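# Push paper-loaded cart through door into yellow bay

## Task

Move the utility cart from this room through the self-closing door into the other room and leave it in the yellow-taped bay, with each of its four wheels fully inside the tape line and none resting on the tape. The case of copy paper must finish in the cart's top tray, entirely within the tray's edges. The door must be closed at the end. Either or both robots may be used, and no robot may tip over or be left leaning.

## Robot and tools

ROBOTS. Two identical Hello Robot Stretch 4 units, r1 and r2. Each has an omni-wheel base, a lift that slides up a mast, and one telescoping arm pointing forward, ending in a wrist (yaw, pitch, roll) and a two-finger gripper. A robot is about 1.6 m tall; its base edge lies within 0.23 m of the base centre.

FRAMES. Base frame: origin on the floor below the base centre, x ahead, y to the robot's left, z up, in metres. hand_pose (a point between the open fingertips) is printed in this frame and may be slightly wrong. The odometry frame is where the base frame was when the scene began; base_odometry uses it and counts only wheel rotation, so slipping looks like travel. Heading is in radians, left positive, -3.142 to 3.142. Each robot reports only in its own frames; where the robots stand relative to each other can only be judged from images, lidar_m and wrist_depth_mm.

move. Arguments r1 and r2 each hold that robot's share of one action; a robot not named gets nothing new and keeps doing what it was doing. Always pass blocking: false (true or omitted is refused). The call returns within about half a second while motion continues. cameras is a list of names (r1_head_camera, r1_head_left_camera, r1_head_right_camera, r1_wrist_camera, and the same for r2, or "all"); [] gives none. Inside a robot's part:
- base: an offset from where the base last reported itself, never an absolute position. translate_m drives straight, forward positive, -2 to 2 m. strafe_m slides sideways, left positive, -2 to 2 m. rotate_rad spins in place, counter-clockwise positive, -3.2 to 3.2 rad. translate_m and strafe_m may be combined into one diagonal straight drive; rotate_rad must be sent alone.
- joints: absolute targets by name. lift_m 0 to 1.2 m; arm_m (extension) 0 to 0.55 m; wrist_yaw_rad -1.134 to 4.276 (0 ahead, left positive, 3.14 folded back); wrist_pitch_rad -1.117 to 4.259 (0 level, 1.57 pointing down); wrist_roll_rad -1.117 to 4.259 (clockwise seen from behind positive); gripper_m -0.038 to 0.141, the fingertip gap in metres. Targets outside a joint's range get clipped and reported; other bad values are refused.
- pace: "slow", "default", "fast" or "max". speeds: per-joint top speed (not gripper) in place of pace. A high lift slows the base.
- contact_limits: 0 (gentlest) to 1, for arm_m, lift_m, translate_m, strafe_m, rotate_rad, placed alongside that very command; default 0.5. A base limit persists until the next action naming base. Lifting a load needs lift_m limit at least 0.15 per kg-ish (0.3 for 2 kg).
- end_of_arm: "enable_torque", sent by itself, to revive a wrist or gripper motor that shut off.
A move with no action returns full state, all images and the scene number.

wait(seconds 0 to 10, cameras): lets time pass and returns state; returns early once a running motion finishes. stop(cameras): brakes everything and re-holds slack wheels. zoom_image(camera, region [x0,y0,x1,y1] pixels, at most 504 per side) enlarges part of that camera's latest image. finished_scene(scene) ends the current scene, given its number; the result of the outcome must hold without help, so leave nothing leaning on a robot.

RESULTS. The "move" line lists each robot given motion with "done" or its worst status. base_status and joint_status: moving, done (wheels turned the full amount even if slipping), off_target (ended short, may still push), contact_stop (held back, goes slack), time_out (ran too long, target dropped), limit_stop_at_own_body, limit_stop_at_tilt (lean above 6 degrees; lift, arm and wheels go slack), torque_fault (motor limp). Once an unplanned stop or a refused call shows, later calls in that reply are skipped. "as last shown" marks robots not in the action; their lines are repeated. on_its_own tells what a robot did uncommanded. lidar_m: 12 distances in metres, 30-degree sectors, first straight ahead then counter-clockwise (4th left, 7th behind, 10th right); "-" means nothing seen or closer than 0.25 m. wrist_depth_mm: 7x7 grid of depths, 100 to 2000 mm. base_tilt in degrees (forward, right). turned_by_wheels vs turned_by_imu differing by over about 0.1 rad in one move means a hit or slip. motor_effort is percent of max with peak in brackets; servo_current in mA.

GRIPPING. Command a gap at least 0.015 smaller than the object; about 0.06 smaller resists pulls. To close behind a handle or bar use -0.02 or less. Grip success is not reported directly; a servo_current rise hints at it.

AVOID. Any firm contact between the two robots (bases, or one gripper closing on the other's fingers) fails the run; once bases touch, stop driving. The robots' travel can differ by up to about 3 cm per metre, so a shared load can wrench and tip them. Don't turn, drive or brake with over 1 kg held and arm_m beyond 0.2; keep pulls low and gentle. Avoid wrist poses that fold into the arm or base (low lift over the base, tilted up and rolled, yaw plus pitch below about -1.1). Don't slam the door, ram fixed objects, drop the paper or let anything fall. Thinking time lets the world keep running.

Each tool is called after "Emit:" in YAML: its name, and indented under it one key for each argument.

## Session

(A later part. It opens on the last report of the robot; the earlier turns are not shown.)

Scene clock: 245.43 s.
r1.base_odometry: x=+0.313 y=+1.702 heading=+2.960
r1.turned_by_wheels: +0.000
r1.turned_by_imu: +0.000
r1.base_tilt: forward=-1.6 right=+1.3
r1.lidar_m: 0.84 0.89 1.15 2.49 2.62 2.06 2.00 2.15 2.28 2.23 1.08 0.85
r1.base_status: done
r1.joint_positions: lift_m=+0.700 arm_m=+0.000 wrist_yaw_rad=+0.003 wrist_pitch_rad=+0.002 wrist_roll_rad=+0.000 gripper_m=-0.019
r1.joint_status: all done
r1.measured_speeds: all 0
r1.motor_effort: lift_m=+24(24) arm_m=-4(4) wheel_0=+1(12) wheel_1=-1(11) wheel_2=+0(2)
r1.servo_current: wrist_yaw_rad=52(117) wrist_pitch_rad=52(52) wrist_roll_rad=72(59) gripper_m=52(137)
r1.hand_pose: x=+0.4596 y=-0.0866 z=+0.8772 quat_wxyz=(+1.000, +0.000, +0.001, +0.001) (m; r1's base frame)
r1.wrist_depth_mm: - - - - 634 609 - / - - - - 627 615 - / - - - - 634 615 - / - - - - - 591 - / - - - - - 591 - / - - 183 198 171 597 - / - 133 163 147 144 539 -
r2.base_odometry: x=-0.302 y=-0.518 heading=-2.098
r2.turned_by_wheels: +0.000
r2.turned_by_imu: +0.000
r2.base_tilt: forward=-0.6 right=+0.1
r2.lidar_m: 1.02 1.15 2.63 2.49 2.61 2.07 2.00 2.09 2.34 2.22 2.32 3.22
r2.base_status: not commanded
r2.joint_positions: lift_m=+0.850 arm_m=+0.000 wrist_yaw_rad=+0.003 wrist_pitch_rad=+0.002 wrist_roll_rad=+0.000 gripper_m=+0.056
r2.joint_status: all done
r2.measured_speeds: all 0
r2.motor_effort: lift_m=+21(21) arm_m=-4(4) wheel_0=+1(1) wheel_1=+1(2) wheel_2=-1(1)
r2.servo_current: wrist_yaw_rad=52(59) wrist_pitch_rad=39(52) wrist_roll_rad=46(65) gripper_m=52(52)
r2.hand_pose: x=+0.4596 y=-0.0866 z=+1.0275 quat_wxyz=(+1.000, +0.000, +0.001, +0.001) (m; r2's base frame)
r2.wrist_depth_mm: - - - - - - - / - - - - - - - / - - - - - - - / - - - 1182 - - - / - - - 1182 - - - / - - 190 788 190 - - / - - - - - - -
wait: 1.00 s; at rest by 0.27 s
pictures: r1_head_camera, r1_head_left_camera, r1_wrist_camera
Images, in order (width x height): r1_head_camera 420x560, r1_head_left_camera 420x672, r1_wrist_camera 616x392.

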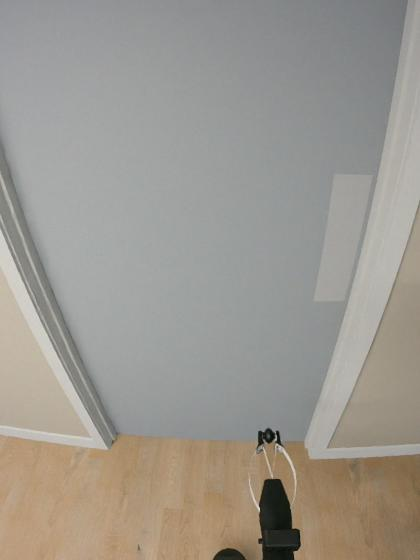

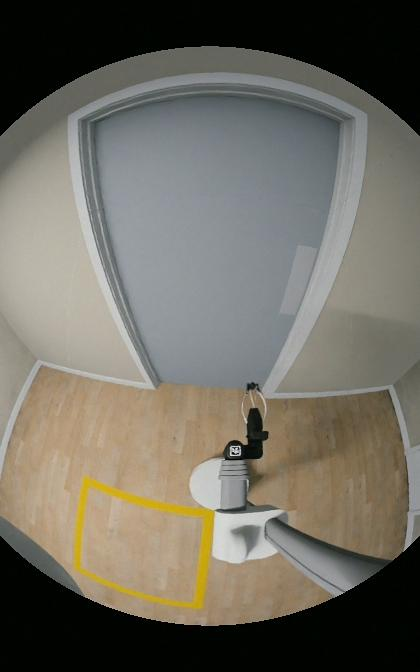

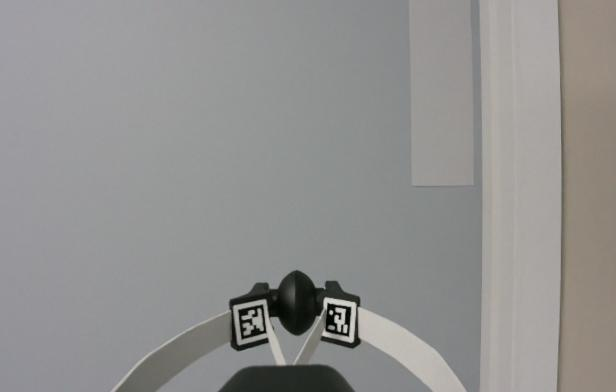

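Emit:
move:
  blocking: false
  r1: {"base": {"translate_m": 1.1}, "joints": {"wrist_yaw_rad": 0.6}}

Emit:
wait:
  seconds: 2.2
  cameras: ["r1_head_left_camera", "r1_wrist_camera"]

Emit:
wait:
  seconds: 3
  cameras: ["r1_head_left_camera", "r1_head_right_camera", "r1_wrist_camera"]

Scene clock: 274.13 s.
move: r1 moving
r1.base_odometry: x=+0.282 y=+1.707 heading=+2.960
r1.turned_by_wheels: +0.000
r1.turned_by_imu: +0.000
r1.base_tilt: forward=-1.6 right=+1.3
r1.lidar_m: 0.81 0.86 1.14 2.47 2.61 2.09 2.03 2.19 2.30 2.22 1.01 0.83
r1.base_status: translate_m moving
r1.joint_positions: lift_m=+0.700 arm_m=+0.000 wrist_yaw_rad=+0.529 wrist_pitch_rad=+0.002 wrist_roll_rad=+0.000 gripper_m=-0.019
r1.joint_status: wrist_yaw_rad moving
r1.measured_speeds: translate_m=+0.123 strafe_m=+0.002 rotate_rad=-0.005 lift_m=+0.000 arm_m=+0.000 wrist_yaw_rad=+1.064 wrist_pitch_rad=+0.000 wrist_roll_rad=+0.000
r1.motor_effort: lift_m=+24(24) arm_m=-4(4) wheel_0=+7(8) wheel_1=+5(5) wheel_2=-7(9)
r1.servo_current: wrist_yaw_rad=65(130) wrist_pitch_rad=33(52) wrist_roll_rad=52(59) gripper_m=52(59)
r1.hand_pose: x=+0.4640 y=+0.0702 z=+0.8772 quat_wxyz=(+0.965, +0.000, +0.001, +0.262) (m; r1's base frame)
r1.wrist_depth_mm: - 788 - - 554 517 473 / - 778 - - 549 517 477 / - 788 - - 554 512 473 / - 788 - - 559 525 473 / - 788 - - 564 517 469 / - 798 185 198 181 521 477 / - 140 163 147 144 496 473
r2: as last shown
r2.base_tilt: forward=-0.7 right=+0.0
r2.lidar_m: 1.02 1.16 2.62 2.47 2.62 2.10 2.01 2.08 2.33 2.23 2.34 3.24
r2.motor_effort: lift_m=+21(21) arm_m=-4(4) wheel_0=+0(1) wheel_1=+2(2) wheel_2=+0(1)
r2.servo_current: wrist_yaw_rad=46(52) wrist_pitch_rad=46(46) wrist_roll_rad=52(52) gripper_m=52(52)
r2.wrist_depth_mm: - - - - - - - / - - - - - - - / - - - - - - - / - - - 1182 - - - / - - - 1160 - - - / - - 191 778 189 - - / - - - - - - -
pictures: none

Scene clock: 276.33 s.
earlier move: r1 limit_stop_at_tilt
r1.base_odometry: x=-0.218 y=+1.805 heading=+3.022
r1.turned_by_wheels: +0.062
r1.turned_by_imu: +0.227
r1.base_tilt: forward=-5.8 right=+3.6
r1.lidar_m: 0.36 0.42 0.63 2.44 2.80 1.65 1.19 1.14 1.23 0.56 0.44 0.37
r1.base_status: translate_m limit_stop_at_tilt
r1.joint_positions: lift_m=+0.700 arm_m=-0.001 wrist_yaw_rad=+0.610 wrist_pitch_rad=+0.002 wrist_roll_rad=+0.000 gripper_m=-0.020
r1.joint_status: all done
r1.measured_speeds: translate_m=-0.063 strafe_m=-0.057 rotate_rad=+0.102 lift_m=+0.000 arm_m=+0.000 wrist_yaw_rad=+0.000 wrist_pitch_rad=-0.019 wrist_roll_rad=+0.000
r1.on_its_own: base_tilt is 4.8 degrees off its reading at the scene's start (forward=-1.6 right=+1.3); the wheels are slack since a limit_stop_at_tilt; lift_m is slack since a limit_stop_at_tilt; arm_m is slack since a limit_stop_at_tilt
r1.motor_effort: lift_m=+19(24) arm_m=+3(17) wheel_0=-1(8) wheel_1=+0(18) wheel_2=+0(17)
r1.servo_current: wrist_yaw_rad=65(130) wrist_pitch_rad=46(85) wrist_roll_rad=46(78) gripper_m=46(59)
r1.hand_pose: x=+0.4562 y=+0.0934 z=+0.8771 quat_wxyz=(+0.954, +0.000, +0.001, +0.300) (m; r1's base frame)
r1.wrist_depth_mm: 535 544 351 253 196 164 - / 535 544 345 250 195 159 144 / 525 535 340 246 195 159 143 / 525 535 338 245 192 166 - / 517 530 330 241 190 157 - / 512 521 190 198 178 159 - / 504 477 293 184 156 153 -
r2.base_odometry: x=-0.302 y=-0.518 heading=-2.098
r2.turned_by_wheels: +0.000
r2.turned_by_imu: +0.000
r2.base_tilt: forward=-0.7 right=+0.0
r2.lidar_m: 1.02 1.15 2.61 2.47 2.65 2.09 2.01 2.12 2.32 2.23 2.34 3.20
r2.base_status: not commanded
r2.joint_positions: lift_m=+0.850 arm_m=+0.000 wrist_yaw_rad=+0.003 wrist_pitch_rad=+0.002 wrist_roll_rad=+0.000 gripper_m=+0.056
r2.joint_status: not commanded
r2.measured_speeds: all 0
r2.motor_effort: lift_m=+21(21) arm_m=-3(4) wheel_0=+1(1) wheel_1=+1(2) wheel_2=-1(1)
r2.servo_current: wrist_yaw_rad=52(59) wrist_pitch_rad=46(46) wrist_roll_rad=46(59) gripper_m=46(59)
r2.hand_pose: x=+0.4596 y=-0.0866 z=+1.0275 quat_wxyz=(+1.000, +0.000, +0.001, +0.001) (m; r2's base frame)
r2.wrist_depth_mm: - - - - - - - / - - - - - - - / - - - - - - - / - - - 1205 - - - / - - - 1160 - - - / - - 190 778 189 - - / - - - - - - -
wait: 2.20 s; no rest
pictures: r1_head_left_camera, r1_wrist_camera
Images, in order (width x height): r1_head_left_camera 420x672, r1_wrist_camera 616x392.

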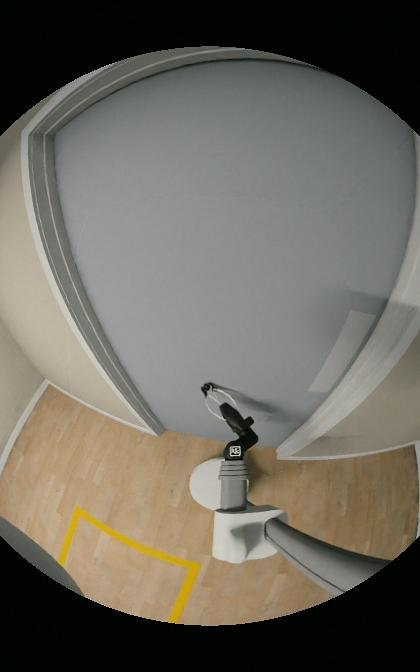

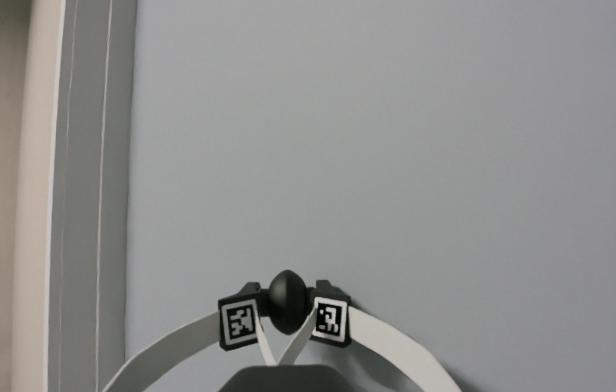

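not run: a stop that you did not command came earlier in this reply.

Emit:
wait:
  seconds: 0.3
  cameras: ["r1_head_left_camera"]

Scene clock: 292.53 s.
earlier move: r1 limit_stop_at_tilt
r1.base_odometry: x=-0.179 y=+1.803 heading=+3.127
r1.turned_by_wheels: +0.105
r1.turned_by_imu: +0.230
r1.base_tilt: forward=-1.6 right=+1.3
r1.lidar_m: 0.41 0.56 1.20 2.50 2.59 2.44 2.53 2.41 1.51 0.53 0.43 0.40
r1.base_status: translate_m limit_stop_at_tilt (by the wheels' count: +0.502 of +1.100)
r1.joint_positions: lift_m=+0.696 arm_m=-0.001 wrist_yaw_rad=+0.600 wrist_pitch_rad=+0.001 wrist_roll_rad=+0.000 gripper_m=-0.020
r1.joint_status: all done
r1.measured_speeds: all 0
r1.on_its_own: the wheels are slack since a limit_stop_at_tilt; lift_m is slack since a limit_stop_at_tilt; arm_m is slack since a limit_stop_at_tilt
r1.motor_effort: lift_m=+19(24) arm_m=+0(17) wheel_0=+0(8) wheel_1=+0(18) wheel_2=+0(17)
r1.servo_current: wrist_yaw_rad=39(130) wrist_pitch_rad=39(85) wrist_roll_rad=39(78) gripper_m=39(59)
r1.hand_pose: x=+0.4572 y=+0.0907 z=+0.8743 quat_wxyz=(+0.955, +0.000, +0.001, +0.296) (m; r1's base frame)
r1.wrist_depth_mm: - - 473 357 250 191 - / - - 469 359 250 193 164 / - - 473 359 251 193 164 / - - 480 364 253 194 165 / - - 477 364 253 195 166 / - - 466 199 234 202 166 / 1863 1921 179 183 162 182 -
r2.base_odometry: x=-0.302 y=-0.518 heading=-2.098
r2.turned_by_wheels: +0.000
r2.turned_by_imu: +0.001
r2.base_tilt: forward=-0.6 right=+0.1
r2.lidar_m: 1.01 1.15 2.61 2.46 2.58 2.08 2.00 2.09 2.32 2.23 2.33 3.21
r2.base_status: not commanded
r2.joint_positions: lift_m=+0.850 arm_m=+0.000 wrist_yaw_rad=+0.003 wrist_pitch_rad=+0.002 wrist_roll_rad=+0.000 gripper_m=+0.056
r2.joint_status: not commanded
r2.measured_speeds: all 0
r2.motor_effort: lift_m=+21(21) arm_m=-4(4) wheel_0=+1(1) wheel_1=+1(2) wheel_2=-1(1)
r2.servo_current: wrist_yaw_rad=59(65) wrist_pitch_rad=46(52) wrist_roll_rad=46(59) gripper_m=52(59)
r2.hand_pose: x=+0.4596 y=-0.0866 z=+1.0275 quat_wxyz=(+1.000, +0.000, +0.001, +0.001) (m; r2's base frame)
r2.wrist_depth_mm: - - - - - - - / - - - - - - - / - - - - - - - / - - - 1205 - - - / - - - 1160 - - - / - - 190 768 189 - - / - - - - - - -
wait: 0.00 of 0.3 s (r1 has come to rest)
pictures: r1_head_left_camera
Images, in order (width x height): r1_head_left_camera 420x672.

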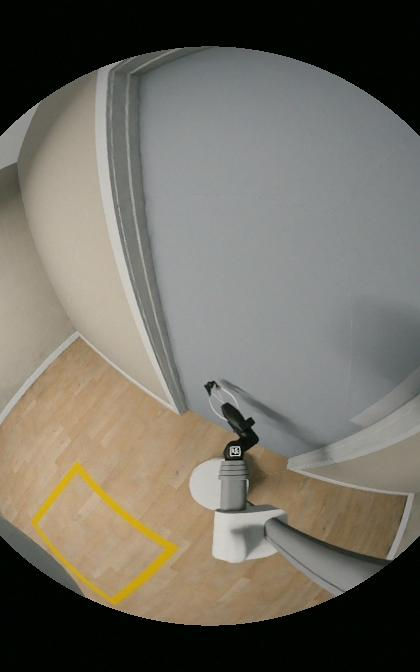

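Emit:
move:
  blocking: false
  r1: {"base": {"translate_m": -0.3}, "joints": {"lift_m": 0.35, "wrist_yaw_rad": 3.08}}

Emit:
wait:
  seconds: 2

Emit:
move:
  blocking: false
  r1: {"base": {"rotate_rad": -0.457}}

Emit:
wait:
  seconds: 2
  cameras: ["r1_head_camera", "r1_head_left_camera"]

Scene clock: 321.87 s.
move: r1 moving
r1.base_odometry: x=-0.148 y=+1.803 heading=+3.127
r1.turned_by_wheels: +0.000
r1.turned_by_imu: -0.001
r1.base_tilt: forward=-1.6 right=+1.3
r1.lidar_m: 0.42 0.61 1.28 2.53 2.54 2.39 2.49 2.41 1.65 0.55 0.47 0.42
r1.base_status: translate_m moving
r1.joint_positions: lift_m=+0.659 arm_m=-0.001 wrist_yaw_rad=+1.186 wrist_pitch_rad=+0.001 wrist_roll_rad=+0.000 gripper_m=-0.020
r1.joint_status: lift_m moving; wrist_yaw_rad moving
r1.measured_speeds: translate_m=-0.119 strafe_m=+0.000 rotate_rad=-0.003 lift_m=-0.146 arm_m=+0.000 wrist_yaw_rad=+1.819 wrist_pitch_rad=+0.000 wrist_roll_rad=+0.000
r1.on_its_own: arm_m is slack since a limit_stop_at_tilt
r1.motor_effort: lift_m=+10(17) arm_m=+0(1) wheel_0=-7(8) wheel_1=-6(7) wheel_2=+8(10)
r1.servo_current: wrist_yaw_rad=117(130) wrist_pitch_rad=39(46) wrist_roll_rad=26(65) gripper_m=46(46)
r1.hand_pose: x=+0.3590 y=+0.2346 z=+0.8369 quat_wxyz=(+0.829, +0.000, +0.000, +0.559) (m; r1's base frame)
r1.wrist_depth_mm: - - - - 436 421 342 / - - - - 439 421 342 / - - - - 439 421 349 / - - - - 442 424 330 / - - - - 439 424 329 / - - - 198 439 421 349 / - 1921 179 179 144 418 347
r2: as last shown
r2.turned_by_imu: +0.000
r2.base_tilt: forward=-0.7 right=+0.1
r2.lidar_m: 1.01 1.18 2.62 2.47 2.65 2.08 2.00 2.11 2.33 2.23 2.35 3.22
r2.servo_current: wrist_yaw_rad=46(52) wrist_pitch_rad=39(46) wrist_roll_rad=39(59) gripper_m=46(52)
r2.wrist_depth_mm: - - - - - - - / - - - - - - - / - - - - - - - / - - - 1182 - - - / - - - 1160 - - - / - - 191 788 189 - - / - - - - - - -
pictures: none

Scene clock: 323.87 s.
earlier move: r1 done
r1.base_odometry: x=+0.121 y=+1.799 heading=+3.127
r1.turned_by_wheels: +0.000
r1.turned_by_imu: +0.000
r1.base_tilt: forward=-1.6 right=+1.3
r1.lidar_m: 0.70 0.91 2.12 2.64 2.28 2.17 2.26 2.28 2.16 0.88 0.68 0.65
r1.base_status: done
r1.joint_positions: lift_m=+0.351 arm_m=-0.001 wrist_yaw_rad=+3.077 wrist_pitch_rad=+0.001 wrist_roll_rad=+0.000 gripper_m=-0.020
r1.joint_status: all done
r1.measured_speeds: all 0
r1.on_its_own: arm_m is slack since a limit_stop_at_tilt
r1.motor_effort: lift_m=+13(17) arm_m=-1(1) wheel_0=-2(9) wheel_1=-2(8) wheel_2=+0(10)
r1.servo_current: wrist_yaw_rad=52(130) wrist_pitch_rad=46(52) wrist_roll_rad=46(65) gripper_m=46(52)
r1.hand_pose: x=-0.1123 y=+0.1058 z=+0.5284 quat_wxyz=(+0.032, -0.001, +0.000, +0.999) (m; r1's base frame)
r1.wrist_depth_mm: - 136 - - - - - / - 137 - - - - - / 112 138 224 - - - - / 127 145 - - - - - / - - - - - - - / 1921 1921 1756 198 1921 1863 1661 / 1336 1308 179 179 162 1281 1281
r2.base_odometry: x=-0.302 y=-0.518 heading=-2.098
r2.turned_by_wheels: +0.000
r2.turned_by_imu: +0.000
r2.base_tilt: forward=-0.7 right=+0.1
r2.lidar_m: 1.01 1.13 2.62 2.46 2.63 2.09 2.00 2.10 2.32 2.21 2.31 3.24
r2.base_status: not commanded
r2.joint_positions: lift_m=+0.850 arm_m=+0.000 wrist_yaw_rad=+0.003 wrist_pitch_rad=+0.002 wrist_roll_rad=+0.000 gripper_m=+0.056
r2.joint_status: not commanded
r2.measured_speeds: all 0
r2.motor_effort: lift_m=+21(21) arm_m=-4(4) wheel_0=+1(2) wheel_1=+1(2) wheel_2=-1(1)
r2.servo_current: wrist_yaw_rad=59(59) wrist_pitch_rad=39(46) wrist_roll_rad=52(59) gripper_m=52(52)
r2.hand_pose: x=+0.4596 y=-0.0866 z=+1.0275 quat_wxyz=(+1.000, +0.000, +0.001, +0.001) (m; r2's base frame)
r2.wrist_depth_mm: - - - - - - - / - - - - - - - / - - - - - - - / - - - 1182 - - - / - - - 1160 - - - / - - 191 788 189 - - / - - - - - - -
wait: 2.00 s; at rest by 1.97 s
pictures: none

Scene clock: 324.37 s.
move: r1 moving
r1.base_odometry: x=+0.121 y=+1.799 heading=+2.877
r1.turned_by_wheels: -0.251
r1.turned_by_imu: -0.251
r1.base_tilt: forward=-1.6 right=+1.3
r1.lidar_m: 0.65 0.78 1.18 2.55 2.56 2.18 2.19 2.55 2.17 1.25 0.68 0.65
r1.base_status: rotate_rad moving
r1.joint_positions: lift_m=+0.351 arm_m=-0.001 wrist_yaw_rad=+3.077 wrist_pitch_rad=+0.001 wrist_roll_rad=+0.000 gripper_m=-0.020
r1.joint_status: not commanded
r1.measured_speeds: translate_m=+0.002 strafe_m=+0.002 rotate_rad=-0.939 lift_m=+0.000 arm_m=+0.000 wrist_yaw_rad=+0.000 wrist_pitch_rad=+0.000 wrist_roll_rad=+0.000
r1.on_its_own: arm_m is slack since a limit_stop_at_tilt
r1.motor_effort: lift_m=+13(13) arm_m=+0(1) wheel_0=+6(8) wheel_1=+5(8) wheel_2=+6(7)
r1.servo_current: wrist_yaw_rad=52(52) wrist_pitch_rad=39(46) wrist_roll_rad=59(65) gripper_m=46(46)
r1.hand_pose: x=-0.1123 y=+0.1058 z=+0.5284 quat_wxyz=(+0.032, -0.001, +0.000, +0.999) (m; r1's base frame)
r1.wrist_depth_mm: - 136 - - - - - / - 137 - - - - - / 112 137 224 - - - - / 128 145 - - - - - / - - - - - - - / 1863 1983 1808 198 1921 1863 1863 / 1336 1281 178 179 162 1182 1229
r2: as last shown
r2.base_tilt: forward=-0.6 right=+0.0
r2.lidar_m: 0.97 1.19 2.61 2.47 2.62 2.09 1.98 2.12 2.30 2.24 2.35 3.21
r2.motor_effort: lift_m=+21(21) arm_m=-4(4) wheel_0=+1(1) wheel_1=+1(1) wheel_2=-1(1)
r2.servo_current: wrist_yaw_rad=39(59) wrist_pitch_rad=46(46) wrist_roll_rad=52(59) gripper_m=52(52)
r2.wrist_depth_mm: - - - - - - - / - - - - - - - / - - - - - - - / - - - 1182 - - - / - - - 1160 - - - / - - 190 788 189 - - / - - - - - - -
pictures: none

Scene clock: 325.13 s.
earlier move: r1 done
r1.base_odometry: x=+0.121 y=+1.799 heading=+2.671
r1.turned_by_wheels: -0.206
r1.turned_by_imu: -0.208
r1.base_tilt: forward=-1.6 right=+1.3
r1.lidar_m: 0.65 0.71 0.89 2.56 2.71 2.26 2.18 2.33 2.23 2.07 0.84 0.64
r1.base_status: done
r1.joint_positions: lift_m=+0.350 arm_m=-0.001 wrist_yaw_rad=+3.077 wrist_pitch_rad=+0.001 wrist_roll_rad=+0.000 gripper_m=-0.020
r1.joint_status: not commanded
r1.measured_speeds: all 0
r1.on_its_own: arm_m is slack since a limit_stop_at_tilt
r1.motor_effort: lift_m=+13(13) arm_m=+0(1) wheel_0=+4(8) wheel_1=+0(8) wheel_2=+1(7)
r1.servo_current: wrist_yaw_rad=46(72) wrist_pitch_rad=39(46) wrist_roll_rad=52(72) gripper_m=46(52)
r1.hand_pose: x=-0.1123 y=+0.1058 z=+0.5284 quat_wxyz=(+0.032, -0.001, +0.000, +0.999) (m; r1's base frame)
r1.wrist_depth_mm: - 137 - - - - - / - 137 - - - - - / 113 137 230 - - - - / 131 147 - - - - - / - - - - - - - / 1983 1921 1708 198 1921 1921 1808 / 1397 1308 179 179 162 1255 1229
r2.base_odometry: x=-0.302 y=-0.518 heading=-2.098
r2.turned_by_wheels: +0.000
r2.turned_by_imu: +0.000
r2.base_tilt: forward=-0.7 right=+0.0
r2.lidar_m: 1.01 1.18 2.59 2.48 2.64 2.09 2.01 2.11 2.31 2.24 2.35 3.20
r2.base_status: not commanded
r2.joint_positions: lift_m=+0.850 arm_m=+0.000 wrist_yaw_rad=+0.003 wrist_pitch_rad=+0.002 wrist_roll_rad=+0.000 gripper_m=+0.056
r2.joint_status: not commanded
r2.measured_speeds: all 0
r2.motor_effort: lift_m=+21(21) arm_m=-4(4) wheel_0=+1(1) wheel_1=+1(2) wheel_2=-1(1)
r2.servo_current: wrist_yaw_rad=46(59) wrist_pitch_rad=39(46) wrist_roll_rad=52(59) gripper_m=46(52)
r2.hand_pose: x=+0.4596 y=-0.0866 z=+1.0275 quat_wxyz=(+1.000, +0.000, +0.001, +0.001) (m; r2's base frame)
r2.wrist_depth_mm: - - - - - - - / - - - - - - - / - - - - - - - / - - - 1182 - - - / - - - 1138 - - - / - - 191 788 190 - - / - - - - - - -
wait: 0.77 of 2 s (r1 has come to rest)
pictures: r1_head_camera, r1_head_left_camera
Images, in order (width x height): r1_head_camera 420x560, r1_head_left_camera 420x672.

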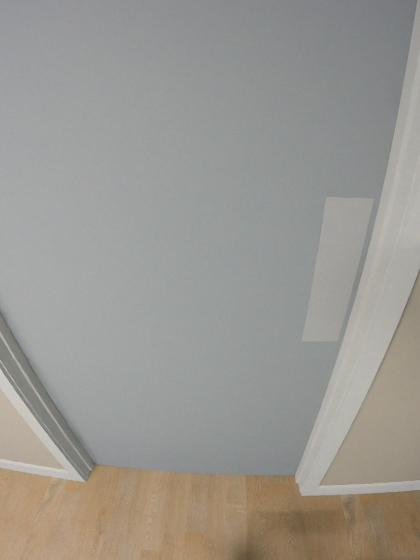

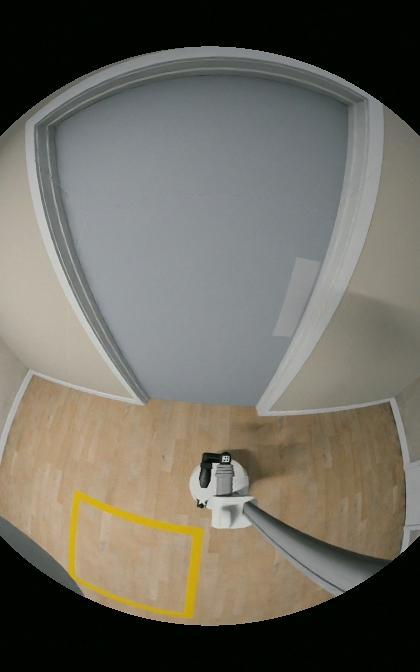

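Emit:
move:
  blocking: false
  r1: {"base": {"rotate_rad": -0.04}, "joints": {"arm_m": 0.0}}

Emit:
wait:
  seconds: 0.8

Emit:
move:
  blocking: false
  r1: {"base": {"translate_m": 0.36}}

Emit:
wait:
  seconds: 2.0

Emit:
move:
  blocking: false
  r1: {"base": {"translate_m": 1.2}, "pace": "slow", "contact_limits": {"translate_m": 0.7}}

Emit:
wait:
  seconds: 3.0
  cameras: ["r1_head_left_camera", "r1_head_camera"]

Scene clock: 340.87 s.
move: r1 moving
r1.base_odometry: x=+0.121 y=+1.799 heading=+2.631
r1.turned_by_wheels: -0.040
r1.turned_by_imu: -0.040
r1.base_tilt: forward=-1.5 right=+1.3
r1.lidar_m: 0.63 0.69 0.91 2.36 2.66 2.26 2.17 2.30 2.23 2.15 0.88 0.64
r1.base_status: rotate_rad moving
r1.joint_positions: lift_m=+0.350 arm_m=+0.000 wrist_yaw_rad=+3.077 wrist_pitch_rad=+0.001 wrist_roll_rad=+0.000 gripper_m=-0.020
r1.joint_status: all done
r1.measured_speeds: all 0
r1.motor_effort: lift_m=+13(13) arm_m=+5(5) wheel_0=+2(7) wheel_1=+2(5) wheel_2=+1(6)
r1.servo_current: wrist_yaw_rad=46(65) wrist_pitch_rad=39(52) wrist_roll_rad=52(59) gripper_m=39(46)
r1.hand_pose: x=-0.1114 y=+0.1058 z=+0.5284 quat_wxyz=(+0.032, -0.001, +0.000, +0.999) (m; r1's base frame)
r1.wrist_depth_mm: - 138 - - - - - / - 138 - - - - - / 113 138 224 - - - - / 131 145 - - - - - / - - - - - - - / 1983 1983 1756 198 1863 1863 1921 / 1397 1336 178 179 161 1229 1255
r2: as last shown
r2.lidar_m: 1.00 1.15 2.62 2.46 2.65 2.10 2.01 2.10 2.33 2.22 2.31 3.23
r2.servo_current: wrist_yaw_rad=52(52) wrist_pitch_rad=39(46) wrist_roll_rad=59(65) gripper_m=52(52)
r2.wrist_depth_mm: - - - - - - - / - - - - - - - / - - - - - - - / - - - 1205 - - - / - - - 1160 - - - / - - 191 778 189 - - / - - - - - - -
pictures: none

Scene clock: 340.93 s.
earlier move: r1 done
r1.base_odometry: x=+0.121 y=+1.799 heading=+2.631
r1.turned_by_wheels: +0.000
r1.turned_by_imu: +0.000
r1.base_tilt: forward=-1.6 right=+1.3
r1.lidar_m: 0.66 0.70 0.90 2.36 2.66 2.28 2.16 2.31 2.25 2.14 0.86 0.65
r1.base_status: done
r1.joint_positions: lift_m=+0.350 arm_m=+0.000 wrist_yaw_rad=+3.077 wrist_pitch_rad=+0.001 wrist_roll_rad=+0.000 gripper_m=-0.020
r1.joint_status: all done
r1.measured_speeds: all 0
r1.motor_effort: lift_m=+13(13) arm_m=+5(5) wheel_0=+2(7) wheel_1=+3(5) wheel_2=+1(6)
r1.servo_current: wrist_yaw_rad=46(65) wrist_pitch_rad=33(52) wrist_roll_rad=59(59) gripper_m=46(46)
r1.hand_pose: x=-0.1114 y=+0.1058 z=+0.5284 quat_wxyz=(+0.032, -0.001, +0.000, +0.999) (m; r1's base frame)
r1.wrist_depth_mm: - 138 - - - - - / - 138 - - - - - / 113 138 225 - - - - / 131 145 - - - - - / - - - - - - - / 1863 1921 1756 198 1863 1921 1808 / 1366 1308 179 179 162 1281 1255
r2.base_odometry: x=-0.302 y=-0.518 heading=-2.098
r2.turned_by_wheels: +0.000
r2.turned_by_imu: +0.000
r2.base_tilt: forward=-0.7 right=+0.0
r2.lidar_m: 1.01 1.13 2.63 2.45 2.64 2.09 2.01 2.12 2.31 2.22 2.34 3.23
r2.base_status: not commanded
r2.joint_positions: lift_m=+0.850 arm_m=+0.000 wrist_yaw_rad=+0.003 wrist_pitch_rad=+0.002 wrist_roll_rad=+0.000 gripper_m=+0.056
r2.joint_status: not commanded
r2.measured_speeds: all 0
r2.motor_effort: lift_m=+21(21) arm_m=-4(4) wheel_0=+1(1) wheel_1=+1(2) wheel_2=-1(1)
r2.servo_current: wrist_yaw_rad=52(52) wrist_pitch_rad=39(46) wrist_roll_rad=46(65) gripper_m=39(52)
r2.hand_pose: x=+0.4596 y=-0.0866 z=+1.0275 quat_wxyz=(+1.000, +0.000, +0.001, +0.001) (m; r2's base frame)
r2.wrist_depth_mm: - - - - - - - / - - - - - - - / - - - - - - - / - - - 1160 - - - / - - - 1160 - - - / - - 191 788 189 - - / - - - - - - -
wait: 0.07 of 0.8 s (r1 has come to rest)
pictures: none

Scene clock: 341.43 s.
move: r1 moving
r1.base_odometry: x=+0.094 y=+1.814 heading=+2.631
r1.turned_by_wheels: +0.000
r1.turned_by_imu: +0.000
r1.base_tilt: forward=-1.6 right=+1.3
r1.lidar_m: 0.62 0.66 0.89 2.26 2.67 2.33 2.20 2.33 2.24 2.17 0.78 0.61
r1.base_status: translate_m moving
r1.joint_positions: lift_m=+0.350 arm_m=+0.000 wrist_yaw_rad=+3.077 wrist_pitch_rad=+0.001 wrist_roll_rad=+0.000 gripper_m=-0.020
r1.joint_status: not commanded
r1.measured_speeds: translate_m=+0.121 strafe_m=+0.001 rotate_rad=+0.000 lift_m=+0.000 arm_m=+0.000 wrist_yaw_rad=+0.000 wrist_pitch_rad=+0.000 wrist_roll_rad=+0.000
r1.motor_effort: lift_m=+13(13) arm_m=+5(5) wheel_0=+6(8) wheel_1=+6(8) wheel_2=-9(9)
r1.servo_current: wrist_yaw_rad=33(65) wrist_pitch_rad=46(46) wrist_roll_rad=52(65) gripper_m=46(52)
r1.hand_pose: x=-0.1114 y=+0.1058 z=+0.5284 quat_wxyz=(+0.032, -0.001, +0.000, +0.999) (m; r1's base frame)
r1.wrist_depth_mm: - 138 - - - - - / - 138 - - - - - / 112 138 223 - - - - / 131 145 - - - - - / - - - - - - - / 1983 1921 1808 199 1863 - 1808 / 1366 1336 178 179 162 1281 1255
r2: as last shown
r2.base_tilt: forward=-0.7 right=+0.1
r2.lidar_m: 1.02 1.17 2.62 2.47 2.63 2.09 2.00 2.10 2.33 2.20 2.33 3.23
r2.servo_current: wrist_yaw_rad=59(59) wrist_pitch_rad=33(46) wrist_roll_rad=46(59) gripper_m=52(52)
r2.wrist_depth_mm: - - - - - - - / - - - - - - - / - - - - - - - / - - - 1182 - - - / - - - 1138 - - - / - - 191 778 188 - - / - - - - - - -
pictures: none

Scene clock: 343.43 s.
earlier move: r1 moving
r1.base_odometry: x=-0.193 y=+1.975 heading=+2.631
r1.turned_by_wheels: +0.000
r1.turned_by_imu: +0.000
r1.base_tilt: forward=-1.6 right=+1.3
r1.lidar_m: 0.31 0.33 0.41 0.99 2.65 2.68 2.55 2.68 2.25 1.00 0.35 0.32
r1.base_status: translate_m moving
r1.joint_positions: lift_m=+0.350 arm_m=+0.000 wrist_yaw_rad=+3.077 wrist_pitch_rad=+0.001 wrist_roll_rad=+0.000 gripper_m=-0.020
r1.joint_status: not commanded
r1.measured_speeds: all 0
r1.motor_effort: lift_m=+13(13) arm_m=+5(5) wheel_0=+1(10) wheel_1=+2(9) wheel_2=+3(10)
r1.servo_current: wrist_yaw_rad=39(65) wrist_pitch_rad=46(52) wrist_roll_rad=39(65) gripper_m=46(52)
r1.hand_pose: x=-0.1114 y=+0.1058 z=+0.5284 quat_wxyz=(+0.032, -0.001, +0.000, +0.999) (m; r1's base frame)
r1.wrist_depth_mm: 136 138 - - - - - / 108 138 - - - - - / 115 139 248 - - - - / 136 152 - - - - - / - - - - - - - / 1983 1983 1708 198 1921 1863 1863 / 1366 1308 179 179 162 1255 1255
r2.base_odometry: x=-0.302 y=-0.518 heading=-2.098
r2.turned_by_wheels: +0.000
r2.turned_by_imu: +0.000
r2.base_tilt: forward=-0.7 right=+0.1
r2.lidar_m: 1.00 1.17 2.61 2.47 2.64 2.08 1.99 2.08 2.32 2.23 2.33 3.23
r2.base_status: not commanded
r2.joint_positions: lift_m=+0.850 arm_m=+0.000 wrist_yaw_rad=+0.003 wrist_pitch_rad=+0.002 wrist_roll_rad=+0.000 gripper_m=+0.056
r2.joint_status: not commanded
r2.measured_speeds: all 0
r2.motor_effort: lift_m=+21(21) arm_m=-4(4) wheel_0=+1(2) wheel_1=+1(2) wheel_2=-1(1)
r2.servo_current: wrist_yaw_rad=33(59) wrist_pitch_rad=39(46) wrist_roll_rad=59(65) gripper_m=46(52)
r2.hand_pose: x=+0.4596 y=-0.0866 z=+1.0275 quat_wxyz=(+1.000, +0.000, +0.001, +0.001) (m; r2's base frame)
r2.wrist_depth_mm: - - - - - - - / - - - - - - - / - - - - - - - / - - - 1182 - - - / - - - 1160 - - - / - - 191 778 189 - - / - - - - - - -
wait: 2.00 s; no rest
pictures: none

Scene clock: 343.93 s.
earlier move: r1 done
move: r1 moving
r1.base_odometry: x=-0.204 y=+1.981 heading=+2.632
r1.turned_by_wheels: +0.000
r1.turned_by_imu: +0.000
r1.base_tilt: forward=-1.6 right=+1.2
r1.lidar_m: 0.28 0.31 0.42 0.92 2.67 2.65 2.55 2.66 2.22 0.94 0.37 0.30
r1.base_status: translate_m moving
r1.joint_positions: lift_m=+0.350 arm_m=+0.000 wrist_yaw_rad=+3.077 wrist_pitch_rad=+0.001 wrist_roll_rad=+0.000 gripper_m=-0.020
r1.joint_status: not commanded
r1.measured_speeds: translate_m=+0.049 strafe_m=+0.000 rotate_rad=+0.002 lift_m=+0.000 arm_m=+0.000 wrist_yaw_rad=+0.000 wrist_pitch_rad=+0.000 wrist_roll_rad=+0.000
r1.motor_effort: lift_m=+13(13) arm_m=+5(5) wheel_0=+5(6) wheel_1=+5(5) wheel_2=-7(7)
r1.servo_current: wrist_yaw_rad=39(72) wrist_pitch_rad=39(46) wrist_roll_rad=46(65) gripper_m=52(52)
r1.contact_limits: translate_m 0.7
r1.hand_pose: x=-0.1114 y=+0.1058 z=+0.5284 quat_wxyz=(+0.032, -0.001, +0.000, +0.999) (m; r1's base frame)
r1.wrist_depth_mm: 136 138 - - - - - / 109 138 - - - - - / 116 139 247 - - - - / 136 151 - - - - - / - - - - - - - / 1921 1921 1708 198 1921 1808 1808 / 1366 1255 179 180 162 1281 1229
r2: as last shown
r2.lidar_m: 1.01 1.16 2.62 2.47 2.63 2.08 2.00 2.10 2.32 2.23 2.31 3.20
r2.motor_effort: lift_m=+21(21) arm_m=-4(4) wheel_0=+1(1) wheel_1=+1(2) wheel_2=-1(1)
r2.servo_current: wrist_yaw_rad=52(59) wrist_pitch_rad=46(46) wrist_roll_rad=46(59) gripper_m=39(52)
r2.wrist_depth_mm: - - - - - - - / - - - - - - - / - - - - - - - / - - - 1160 - - - / - - - 1160 - - - / - - 191 778 189 - - / - - - - - - -
pictures: none

Scene clock: 346.93 s.
earlier move: r1 moving
r1.base_odometry: x=-0.455 y=+2.121 heading=+2.633
r1.turned_by_wheels: +0.001
r1.turned_by_imu: +0.010
r1.base_tilt: forward=-1.6 right=+1.3
r1.lidar_m: 0.25 0.25 0.25 0.44 2.66 2.94 2.83 2.98 2.34 0.26 0.34 0.25
r1.base_status: translate_m moving
r1.joint_positions: lift_m=+0.350 arm_m=+0.000 wrist_yaw_rad=+3.090 wrist_pitch_rad=+0.001 wrist_roll_rad=+0.000 gripper_m=-0.020
r1.joint_status: not commanded
r1.measured_speeds: translate_m=+0.100 strafe_m=+0.001 rotate_rad=-0.004 lift_m=+0.000 arm_m=+0.000 wrist_yaw_rad=+0.000 wrist_pitch_rad=+0.000 wrist_roll_rad=+0.000
r1.motor_effort: lift_m=+14(14) arm_m=+8(8) wheel_0=+16(21) wheel_1=+14(15) wheel_2=-13(19)
r1.servo_current: wrist_yaw_rad=85(91) wrist_pitch_rad=39(52) wrist_roll_rad=46(72) gripper_m=39(52)
r1.contact_limits: translate_m 0.7
r1.hand_pose: x=-0.1130 y=+0.1021 z=+0.5283 quat_wxyz=(+0.026, -0.001, +0.000, +1.000) (m; r1's base frame)
r1.wrist_depth_mm: - 136 - - - - - / - 136 - - - - - / 109 136 191 - - - - / 123 137 287 - - - - / - - - - - - - / 1921 1921 1808 197 1921 1808 1863 / 1397 1336 178 180 162 1366 1366
r2.base_odometry: x=-0.302 y=-0.518 heading=-2.098
r2.turned_by_wheels: +0.000
r2.turned_by_imu: +0.000
r2.base_tilt: forward=-0.7 right=+0.0
r2.lidar_m: 1.00 1.17 2.62 2.48 2.63 2.09 2.00 2.11 2.34 2.22 2.33 3.23
r2.base_status: not commanded
r2.joint_positions: lift_m=+0.850 arm_m=+0.000 wrist_yaw_rad=+0.003 wrist_pitch_rad=+0.002 wrist_roll_rad=+0.000 gripper_m=+0.056
r2.joint_status: not commanded
r2.measured_speeds: all 0
r2.motor_effort: lift_m=+21(21) arm_m=-3(4) wheel_0=+1(2) wheel_1=+1(2) wheel_2=-1(1)
r2.servo_current: wrist_yaw_rad=39(65) wrist_pitch_rad=46(46) wrist_roll_rad=46(59) gripper_m=52(59)
r2.hand_pose: x=+0.4596 y=-0.0866 z=+1.0275 quat_wxyz=(+1.000, +0.000, +0.001, +0.001) (m; r2's base frame)
r2.wrist_depth_mm: - - - - - - - / - - - - - - - / - - - - - - - / - - - 1182 - - - / - - - 1160 - - - / - - 190 768 189 - - / - - - - - - -
wait: 3.00 s; no rest
pictures: r1_head_camera, r1_head_left_camera
Images, in order (width x height): r1_head_camera 420x560, r1_head_left_camera 420x672.

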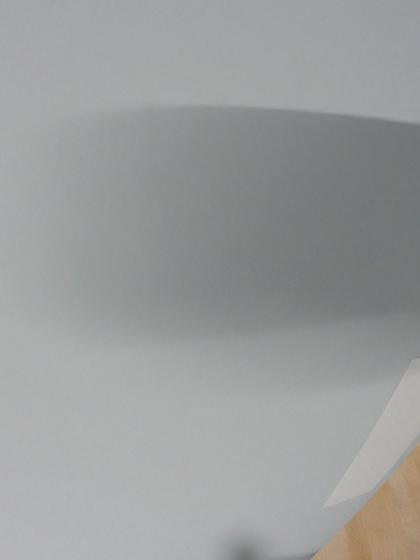

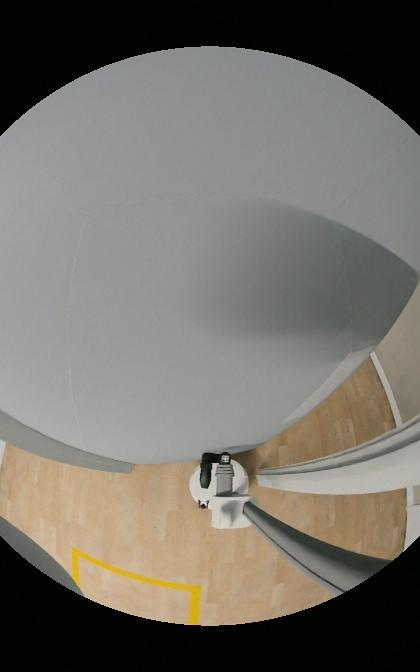

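Emit:
move:
  blocking: false
  r2: {"base": {"rotate_rad": -0.2}, "joints": {"gripper_m": 0.12}}
  cameras: ["r1_head_left_camera", "r1_head_right_camera"]

Scene clock: 369.27 s.
earlier move: r1 done
move: r2 moving
r1.base_odometry: x=-1.240 y=+2.560 heading=+2.632
r1.turned_by_wheels: -0.001
r1.turned_by_imu: +0.000
r1.base_tilt: forward=-1.6 right=+1.2
r1.lidar_m: 1.20 1.31 2.68 0.25 0.26 0.73 3.83 0.84 1.15 2.17 2.27 3.14
r1.base_status: done
r1.joint_positions: lift_m=+0.350 arm_m=+0.000 wrist_yaw_rad=+3.083 wrist_pitch_rad=+0.001 wrist_roll_rad=+0.000 gripper_m=-0.020
r1.joint_status: not commanded
r1.measured_speeds: all 0
r1.motor_effort: lift_m=+14(14) arm_m=+5(5) wheel_0=+2(3) wheel_1=+8(8) wheel_2=-5(5)
r1.servo_current: wrist_yaw_rad=52(59) wrist_pitch_rad=39(46) wrist_roll_rad=33(59) gripper_m=39(46)
r1.contact_limits: translate_m 0.7
r1.hand_pose: x=-0.1120 y=+0.1042 z=+0.5283 quat_wxyz=(+0.029, -0.001, +0.000, +1.000) (m; r1's base frame)
r1.wrist_depth_mm: - 137 - - - - 389 / - 138 - - - - 399 / 112 138 219 - - - 404 / 129 141 - - - - 407 / - - - - - - 410 / - 1618 1756 199 1863 1863 402 / - 904 178 180 163 1060 394
r2.base_odometry: x=-0.302 y=-0.519 heading=-2.281
r2.turned_by_wheels: -0.182
r2.turned_by_imu: -0.176
r2.base_tilt: forward=-0.7 right=+0.0
r2.lidar_m: 0.98 1.06 2.81 2.48 2.50 2.24 2.00 2.01 2.46 2.23 2.25 2.74
r2.base_status: rotate_rad moving
r2.joint_positions: lift_m=+0.850 arm_m=+0.000 wrist_yaw_rad=+0.003 wrist_pitch_rad=+0.002 wrist_roll_rad=+0.000 gripper_m=+0.075
r2.joint_status: gripper_m moving
r2.measured_speeds: translate_m=+0.001 strafe_m=+0.000 rotate_rad=-0.287 lift_m=+0.000 arm_m=+0.000 wrist_yaw_rad=-0.001 wrist_pitch_rad=+0.000 wrist_roll_rad=+0.000
r2.motor_effort: lift_m=+21(21) arm_m=-4(4) wheel_0=+5(9) wheel_1=+4(9) wheel_2=+5(10)
r2.servo_current: wrist_yaw_rad=39(59) wrist_pitch_rad=46(46) wrist_roll_rad=52(52) gripper_m=78(91)
r2.hand_pose: x=+0.4595 y=-0.0867 z=+1.0275 quat_wxyz=(+1.000, +0.000, +0.001, +0.001) (m; r2's base frame)
r2.wrist_depth_mm: - - - - - - - / - - - - - - - / - - - - - - - / - - 1160 - - - - / - - 1138 - - - - / - - 190 - 190 - - / - 154 - - - - -
pictures: r1_head_left_camera, r1_head_right_camera
Images, in order (width x height): r1_head_left_camera 420x672, r1_head_right_camera 420x672.

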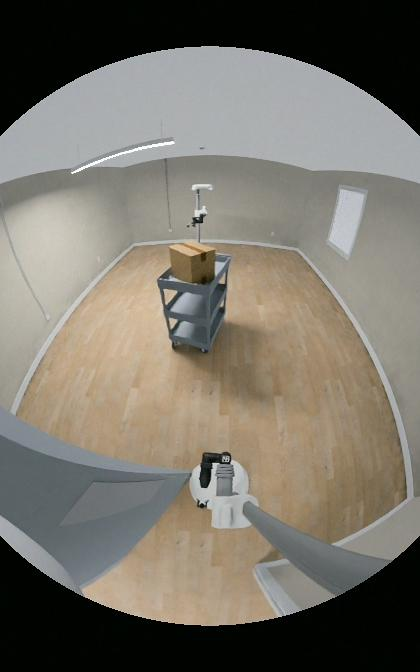

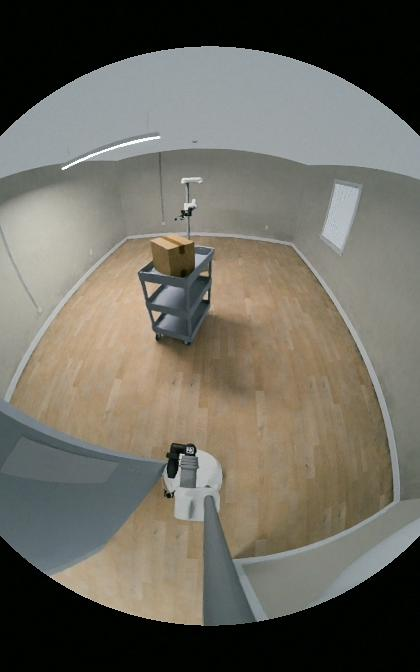

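Emit:
move:
  blocking: false
  r1: {"base": {"strafe_m": -0.55, "translate_m": 0.1}, "joints": {"lift_m": 0.675}}
  r2: {"base": {"strafe_m": 0.47}, "joints": {"wrist_roll_rad": 1.57, "gripper_m": 0.12, "lift_m": 0.73}}

Emit:
wait:
  seconds: 2.5
  cameras: ["r2_head_camera", "r2_wrist_camera", "r2_head_left_camera"]

Emit:
wait:
  seconds: 1.5
  cameras: ["r1_head_left_camera"]

Scene clock: 390.13 s.
earlier move: r2 done
move: r1 moving; r2 moving
r1.base_odometry: x=-1.230 y=+2.591 heading=+2.632
r1.turned_by_wheels: +0.000
r1.turned_by_imu: -0.001
r1.base_tilt: forward=-1.6 right=+1.3
r1.lidar_m: 1.20 1.30 2.71 0.25 0.27 0.79 3.85 0.83 1.19 2.15 2.23 3.08
r1.base_status: translate_m moving; strafe_m moving
r1.joint_positions: lift_m=+0.387 arm_m=+0.000 wrist_yaw_rad=+3.083 wrist_pitch_rad=+0.001 wrist_roll_rad=+0.000 gripper_m=-0.020
r1.joint_status: lift_m moving
r1.measured_speeds: translate_m=+0.023 strafe_m=-0.127 rotate_rad=-0.006 lift_m=+0.146 arm_m=+0.000 wrist_yaw_rad=+0.000 wrist_pitch_rad=+0.000 wrist_roll_rad=+0.000
r1.motor_effort: lift_m=+26(27) arm_m=+5(5) wheel_0=+7(10) wheel_1=-5(6) wheel_2=-4(7)
r1.servo_current: wrist_yaw_rad=33(65) wrist_pitch_rad=52(52) wrist_roll_rad=46(52) gripper_m=39(46)
r1.hand_pose: x=-0.1120 y=+0.1042 z=+0.5653 quat_wxyz=(+0.029, -0.001, +0.000, +1.000) (m; r1's base frame)
r1.wrist_depth_mm: - 137 - - - - 517 / - 138 - - - - 433 / 112 138 220 - - - 442 / 129 143 - - - - 442 / - - - - - - 436 / - 1756 1863 198 - 1983 433 / - 140 179 179 162 1255 427
r2.base_odometry: x=-0.275 y=-0.542 heading=-2.298
r2.turned_by_wheels: -0.017
r2.turned_by_imu: -0.016
r2.base_tilt: forward=-0.7 right=+0.0
r2.lidar_m: 0.98 1.06 2.78 2.45 2.49 2.24 2.02 2.03 2.45 2.28 2.26 2.76
r2.base_status: strafe_m moving
r2.joint_positions: lift_m=+0.812 arm_m=+0.000 wrist_yaw_rad=+0.003 wrist_pitch_rad=+0.002 wrist_roll_rad=+0.589 gripper_m=+0.120
r2.joint_status: lift_m moving; wrist_roll_rad moving; the others done
r2.measured_speeds: translate_m=-0.001 strafe_m=+0.139 rotate_rad=+0.005 lift_m=-0.146 arm_m=+0.000 wrist_yaw_rad=+0.000 wrist_pitch_rad=+0.000 wrist_roll_rad=+1.820
r2.motor_effort: lift_m=+13(19) arm_m=-3(4) wheel_0=-8(12) wheel_1=+11(12) wheel_2=+1(2)
r2.servo_current: wrist_yaw_rad=46(59) wrist_pitch_rad=39(46) wrist_roll_rad=85(111) gripper_m=46(52)
r2.hand_pose: x=+0.4595 y=-0.0867 z=+0.9902 quat_wxyz=(+0.957, +0.290, +0.001, +0.001) (m; r2's base frame)
r2.wrist_depth_mm: - - - - - - - / - - - - - - - / - - - - - - - / - - - - - - - / - - 1138 - - - 1863 / - - 198 1397 200 1708 1576 / - - 798 - 1921 1576 1281
pictures: none

Scene clock: 392.53 s.
earlier move: r1 moving; r2 done
r1.base_odometry: x=-1.059 y=+3.088 heading=+2.632
r1.turned_by_wheels: +0.000
r1.turned_by_imu: -0.003
r1.base_tilt: forward=-1.6 right=+1.3
r1.lidar_m: 2.43 1.27 3.20 3.07 1.06 0.61 0.89 0.94 1.29 1.62 1.69 2.34
r1.base_status: translate_m moving; strafe_m moving
r1.joint_positions: lift_m=+0.675 arm_m=+0.000 wrist_yaw_rad=+3.083 wrist_pitch_rad=+0.001 wrist_roll_rad=+0.000 gripper_m=-0.020
r1.joint_status: all done
r1.measured_speeds: translate_m=+0.004 strafe_m=-0.029 rotate_rad=-0.002 lift_m=+0.000 arm_m=+0.000 wrist_yaw_rad=+0.000 wrist_pitch_rad=+0.000 wrist_roll_rad=+0.000
r1.motor_effort: lift_m=+25(29) arm_m=+5(5) wheel_0=+2(12) wheel_1=+0(9) wheel_2=+0(7)
r1.servo_current: wrist_yaw_rad=59(65) wrist_pitch_rad=39(52) wrist_roll_rad=65(65) gripper_m=52(52)
r1.hand_pose: x=-0.1120 y=+0.1042 z=+0.8524 quat_wxyz=(+0.029, -0.001, +0.000, +1.000) (m; r1's base frame)
r1.wrist_depth_mm: - 137 - - - - - / - 138 - - - - - / 112 138 216 - - - - / 127 144 242 - - - - / - - - - - - - / - - 182 198 171 - - / - 133 163 146 154 - -
r2.base_odometry: x=+0.049 y=-0.831 heading=-2.298
r2.turned_by_wheels: +0.000
r2.turned_by_imu: +0.001
r2.base_tilt: forward=-0.6 right=+0.0
r2.lidar_m: 1.02 2.62 2.31 2.03 2.06 2.35 2.11 2.10 2.54 2.70 2.71 1.05
r2.base_status: done
r2.joint_positions: lift_m=+0.730 arm_m=+0.000 wrist_yaw_rad=+0.003 wrist_pitch_rad=+0.002 wrist_roll_rad=+1.568 gripper_m=+0.120
r2.joint_status: all done
r2.measured_speeds: all 0
r2.motor_effort: lift_m=+14(19) arm_m=-4(4) wheel_0=-1(14) wheel_1=+2(13) wheel_2=-1(2)
r2.servo_current: wrist_yaw_rad=39(65) wrist_pitch_rad=33(52) wrist_roll_rad=39(111) gripper_m=46(59)
r2.hand_pose: x=+0.4595 y=-0.0867 z=+0.9081 quat_wxyz=(+0.708, +0.706, +0.001, +0.000) (m; r2's base frame)
r2.wrist_depth_mm: - - - - - 1863 1255 / - - - - - 1708 1281 / - - - 1098 - 831 - / - - - 1098 - 842 - / - - - 1255 - 878 - / - - 198 - 200 1537 1255 / - - - - - 1863 1281
wait: 2.40 of 2.5 s (r2 has come to rest)
pictures: r2_head_camera, r2_head_left_camera, r2_wrist_camera
Images, in order (width x height): r2_head_camera 420x560, r2_head_left_camera 420x672, r2_wrist_camera 616x392.

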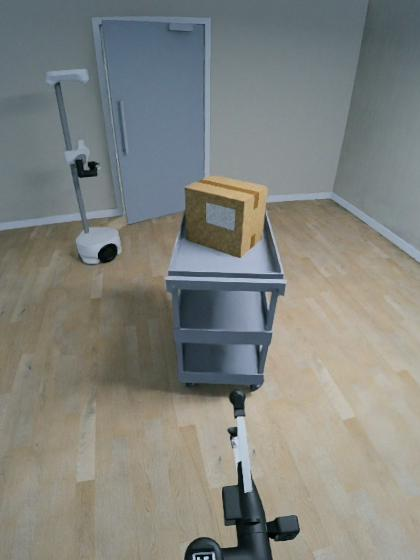

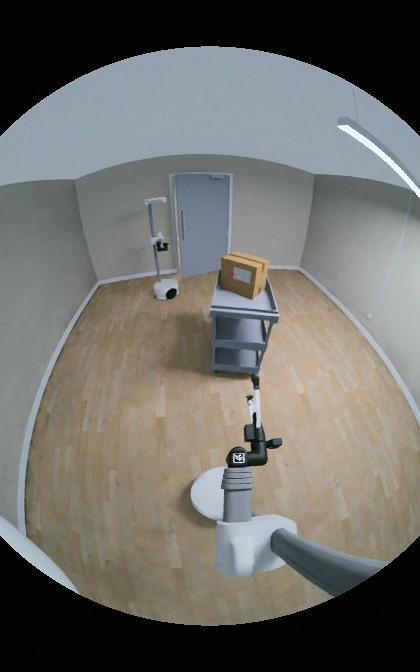

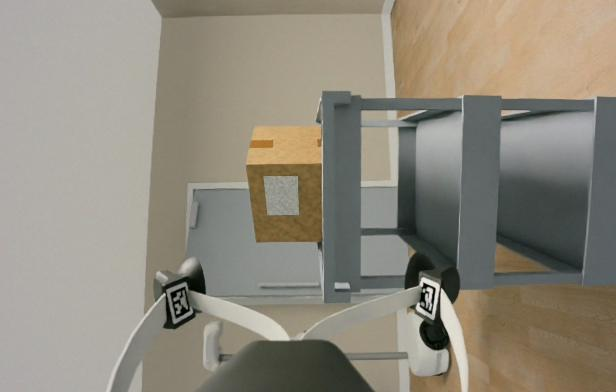

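Scene clock: 392.93 s.
earlier move: r1 done
r1.base_odometry: x=-1.059 y=+3.089 heading=+2.632
r1.turned_by_wheels: +0.000
r1.turned_by_imu: +0.000
r1.base_tilt: forward=-1.6 right=+1.3
r1.lidar_m: 2.44 1.26 3.23 3.08 1.16 0.72 0.89 0.92 1.33 1.61 1.69 2.35
r1.base_status: done
r1.joint_positions: lift_m=+0.675 arm_m=+0.000 wrist_yaw_rad=+3.083 wrist_pitch_rad=+0.001 wrist_roll_rad=+0.000 gripper_m=-0.020
r1.joint_status: all done
r1.measured_speeds: all 0
r1.motor_effort: lift_m=+25(29) arm_m=+5(5) wheel_0=+0(12) wheel_1=+0(9) wheel_2=-1(7)
r1.servo_current: wrist_yaw_rad=52(65) wrist_pitch_rad=46(52) wrist_roll_rad=46(65) gripper_m=46(52)
r1.hand_pose: x=-0.1120 y=+0.1042 z=+0.8524 quat_wxyz=(+0.029, -0.001, +0.000, +1.000) (m; r1's base frame)
r1.wrist_depth_mm: - 137 - - 778 - - / - 138 - - - - - / 112 138 216 - - - - / 127 144 243 - - - - / - - - - - - - / - - 182 199 170 - - / - 133 163 146 144 - -
r2.base_odometry: x=+0.049 y=-0.831 heading=-2.298
r2.turned_by_wheels: +0.000
r2.turned_by_imu: +0.000
r2.base_tilt: forward=-0.7 right=+0.0
r2.lidar_m: 1.03 2.64 2.32 2.01 2.04 2.34 2.10 2.11 2.55 2.66 2.69 1.04
r2.base_status: done
r2.joint_positions: lift_m=+0.730 arm_m=+0.000 wrist_yaw_rad=+0.003 wrist_pitch_rad=+0.002 wrist_roll_rad=+1.568 gripper_m=+0.120
r2.joint_status: all done
r2.measured_speeds: all 0
r2.motor_effort: lift_m=+14(19) arm_m=-4(4) wheel_0=-1(14) wheel_1=+2(13) wheel_2=+0(2)
r2.servo_current: wrist_yaw_rad=52(65) wrist_pitch_rad=46(52) wrist_roll_rad=46(111) gripper_m=52(59)
r2.hand_pose: x=+0.4595 y=-0.0867 z=+0.9081 quat_wxyz=(+0.708, +0.706, +0.001, +0.000) (m; r2's base frame)
r2.wrist_depth_mm: - - - - - 1808 1255 / - - - - - 1661 1229 / - - - 1098 - 831 - / - - - 1098 - 842 - / - - - 1255 - 866 - / - - 198 - 200 1499 1281 / - - - - - 1863 1255
wait: 0.40 of 1.5 s (r1 has come to rest)
pictures: r1_head_left_camera
Images, in order (width x height): r1_head_left_camera 420x672.

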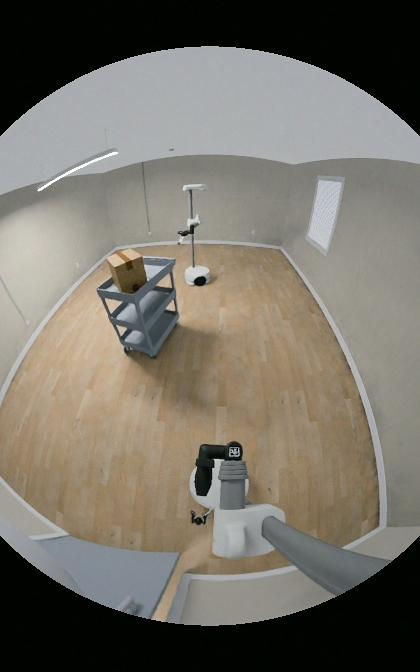

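Emit:
zoom_image:
  camera: "r2_wrist_camera"
  region: [230, 70, 480, 320]

Emit:
zoom_image:
  camera: "r2_head_camera"
  region: [150, 160, 310, 320]

Emit:
move:
  blocking: false
  r1: {"base": {"rotate_rad": 3.14}, "joints": {"gripper_m": 0.1}}

This scene's latest camera images include none from r2_wrist_camera. They are from: r1_head_left_camera. r2_wrist_camera's image comes with the result of a call that names it in "cameras".

This scene's latest camera images include none from r2_head_camera. They are from: r1_head_left_camera. r2_head_camera's image comes with the result of a call that names it in "cameras".

Scene clock: 400.67 s.
move: r1 moving
r1.base_odometry: x=-1.059 y=+3.089 heading=+2.884
r1.turned_by_wheels: +0.252
r1.turned_by_imu: +0.253
r1.base_tilt: forward=-1.6 right=+1.3
r1.lidar_m: 1.33 1.29 3.11 1.81 1.02 0.87 0.88 1.04 1.63 1.63 1.90 3.26
r1.base_status: rotate_rad moving
r1.joint_positions: lift_m=+0.675 arm_m=+0.000 wrist_yaw_rad=+3.083 wrist_pitch_rad=+0.001 wrist_roll_rad=+0.000 gripper_m=+0.005
r1.joint_status: gripper_m moving
r1.measured_speeds: translate_m=-0.001 strafe_m=+0.000 rotate_rad=+0.972 lift_m=+0.000 arm_m=+0.000 wrist_yaw_rad=+0.000 wrist_pitch_rad=+0.000 wrist_roll_rad=+0.000
r1.motor_effort: lift_m=+25(25) arm_m=+5(5) wheel_0=-8(8) wheel_1=-8(8) wheel_2=-6(8)
r1.servo_current: wrist_yaw_rad=46(65) wrist_pitch_rad=46(52) wrist_roll_rad=46(59) gripper_m=52(72)
r1.hand_pose: x=-0.1120 y=+0.1042 z=+0.8524 quat_wxyz=(+0.029, -0.001, +0.000, +1.000) (m; r1's base frame)
r1.wrist_depth_mm: - 137 - - - - - / - 137 - - - 891 - / 112 138 220 - - - - / 127 144 244 - - - - / - - - - - - - / - - 187 202 176 - - / - 133 159 144 145 - -
r2: as last shown
r2.turned_by_imu: +0.001
r2.lidar_m: 1.02 2.61 2.31 2.02 2.02 2.33 2.08 2.09 2.57 2.68 2.70 1.04
r2.motor_effort: lift_m=+14(14) arm_m=-4(4) wheel_0=-1(1) wheel_1=+2(3) wheel_2=+0(0)
r2.servo_current: wrist_yaw_rad=52(65) wrist_pitch_rad=39(46) wrist_roll_rad=52(59) gripper_m=59(59)
r2.wrist_depth_mm: - - - - - 1808 1255 / - - - - - 1661 1255 / - - - 1098 - 831 - / - - - 1098 - 854 - / - - - 1229 - 866 - / - - 198 - 200 1499 1255 / - - - - - 1808 1255
pictures: none


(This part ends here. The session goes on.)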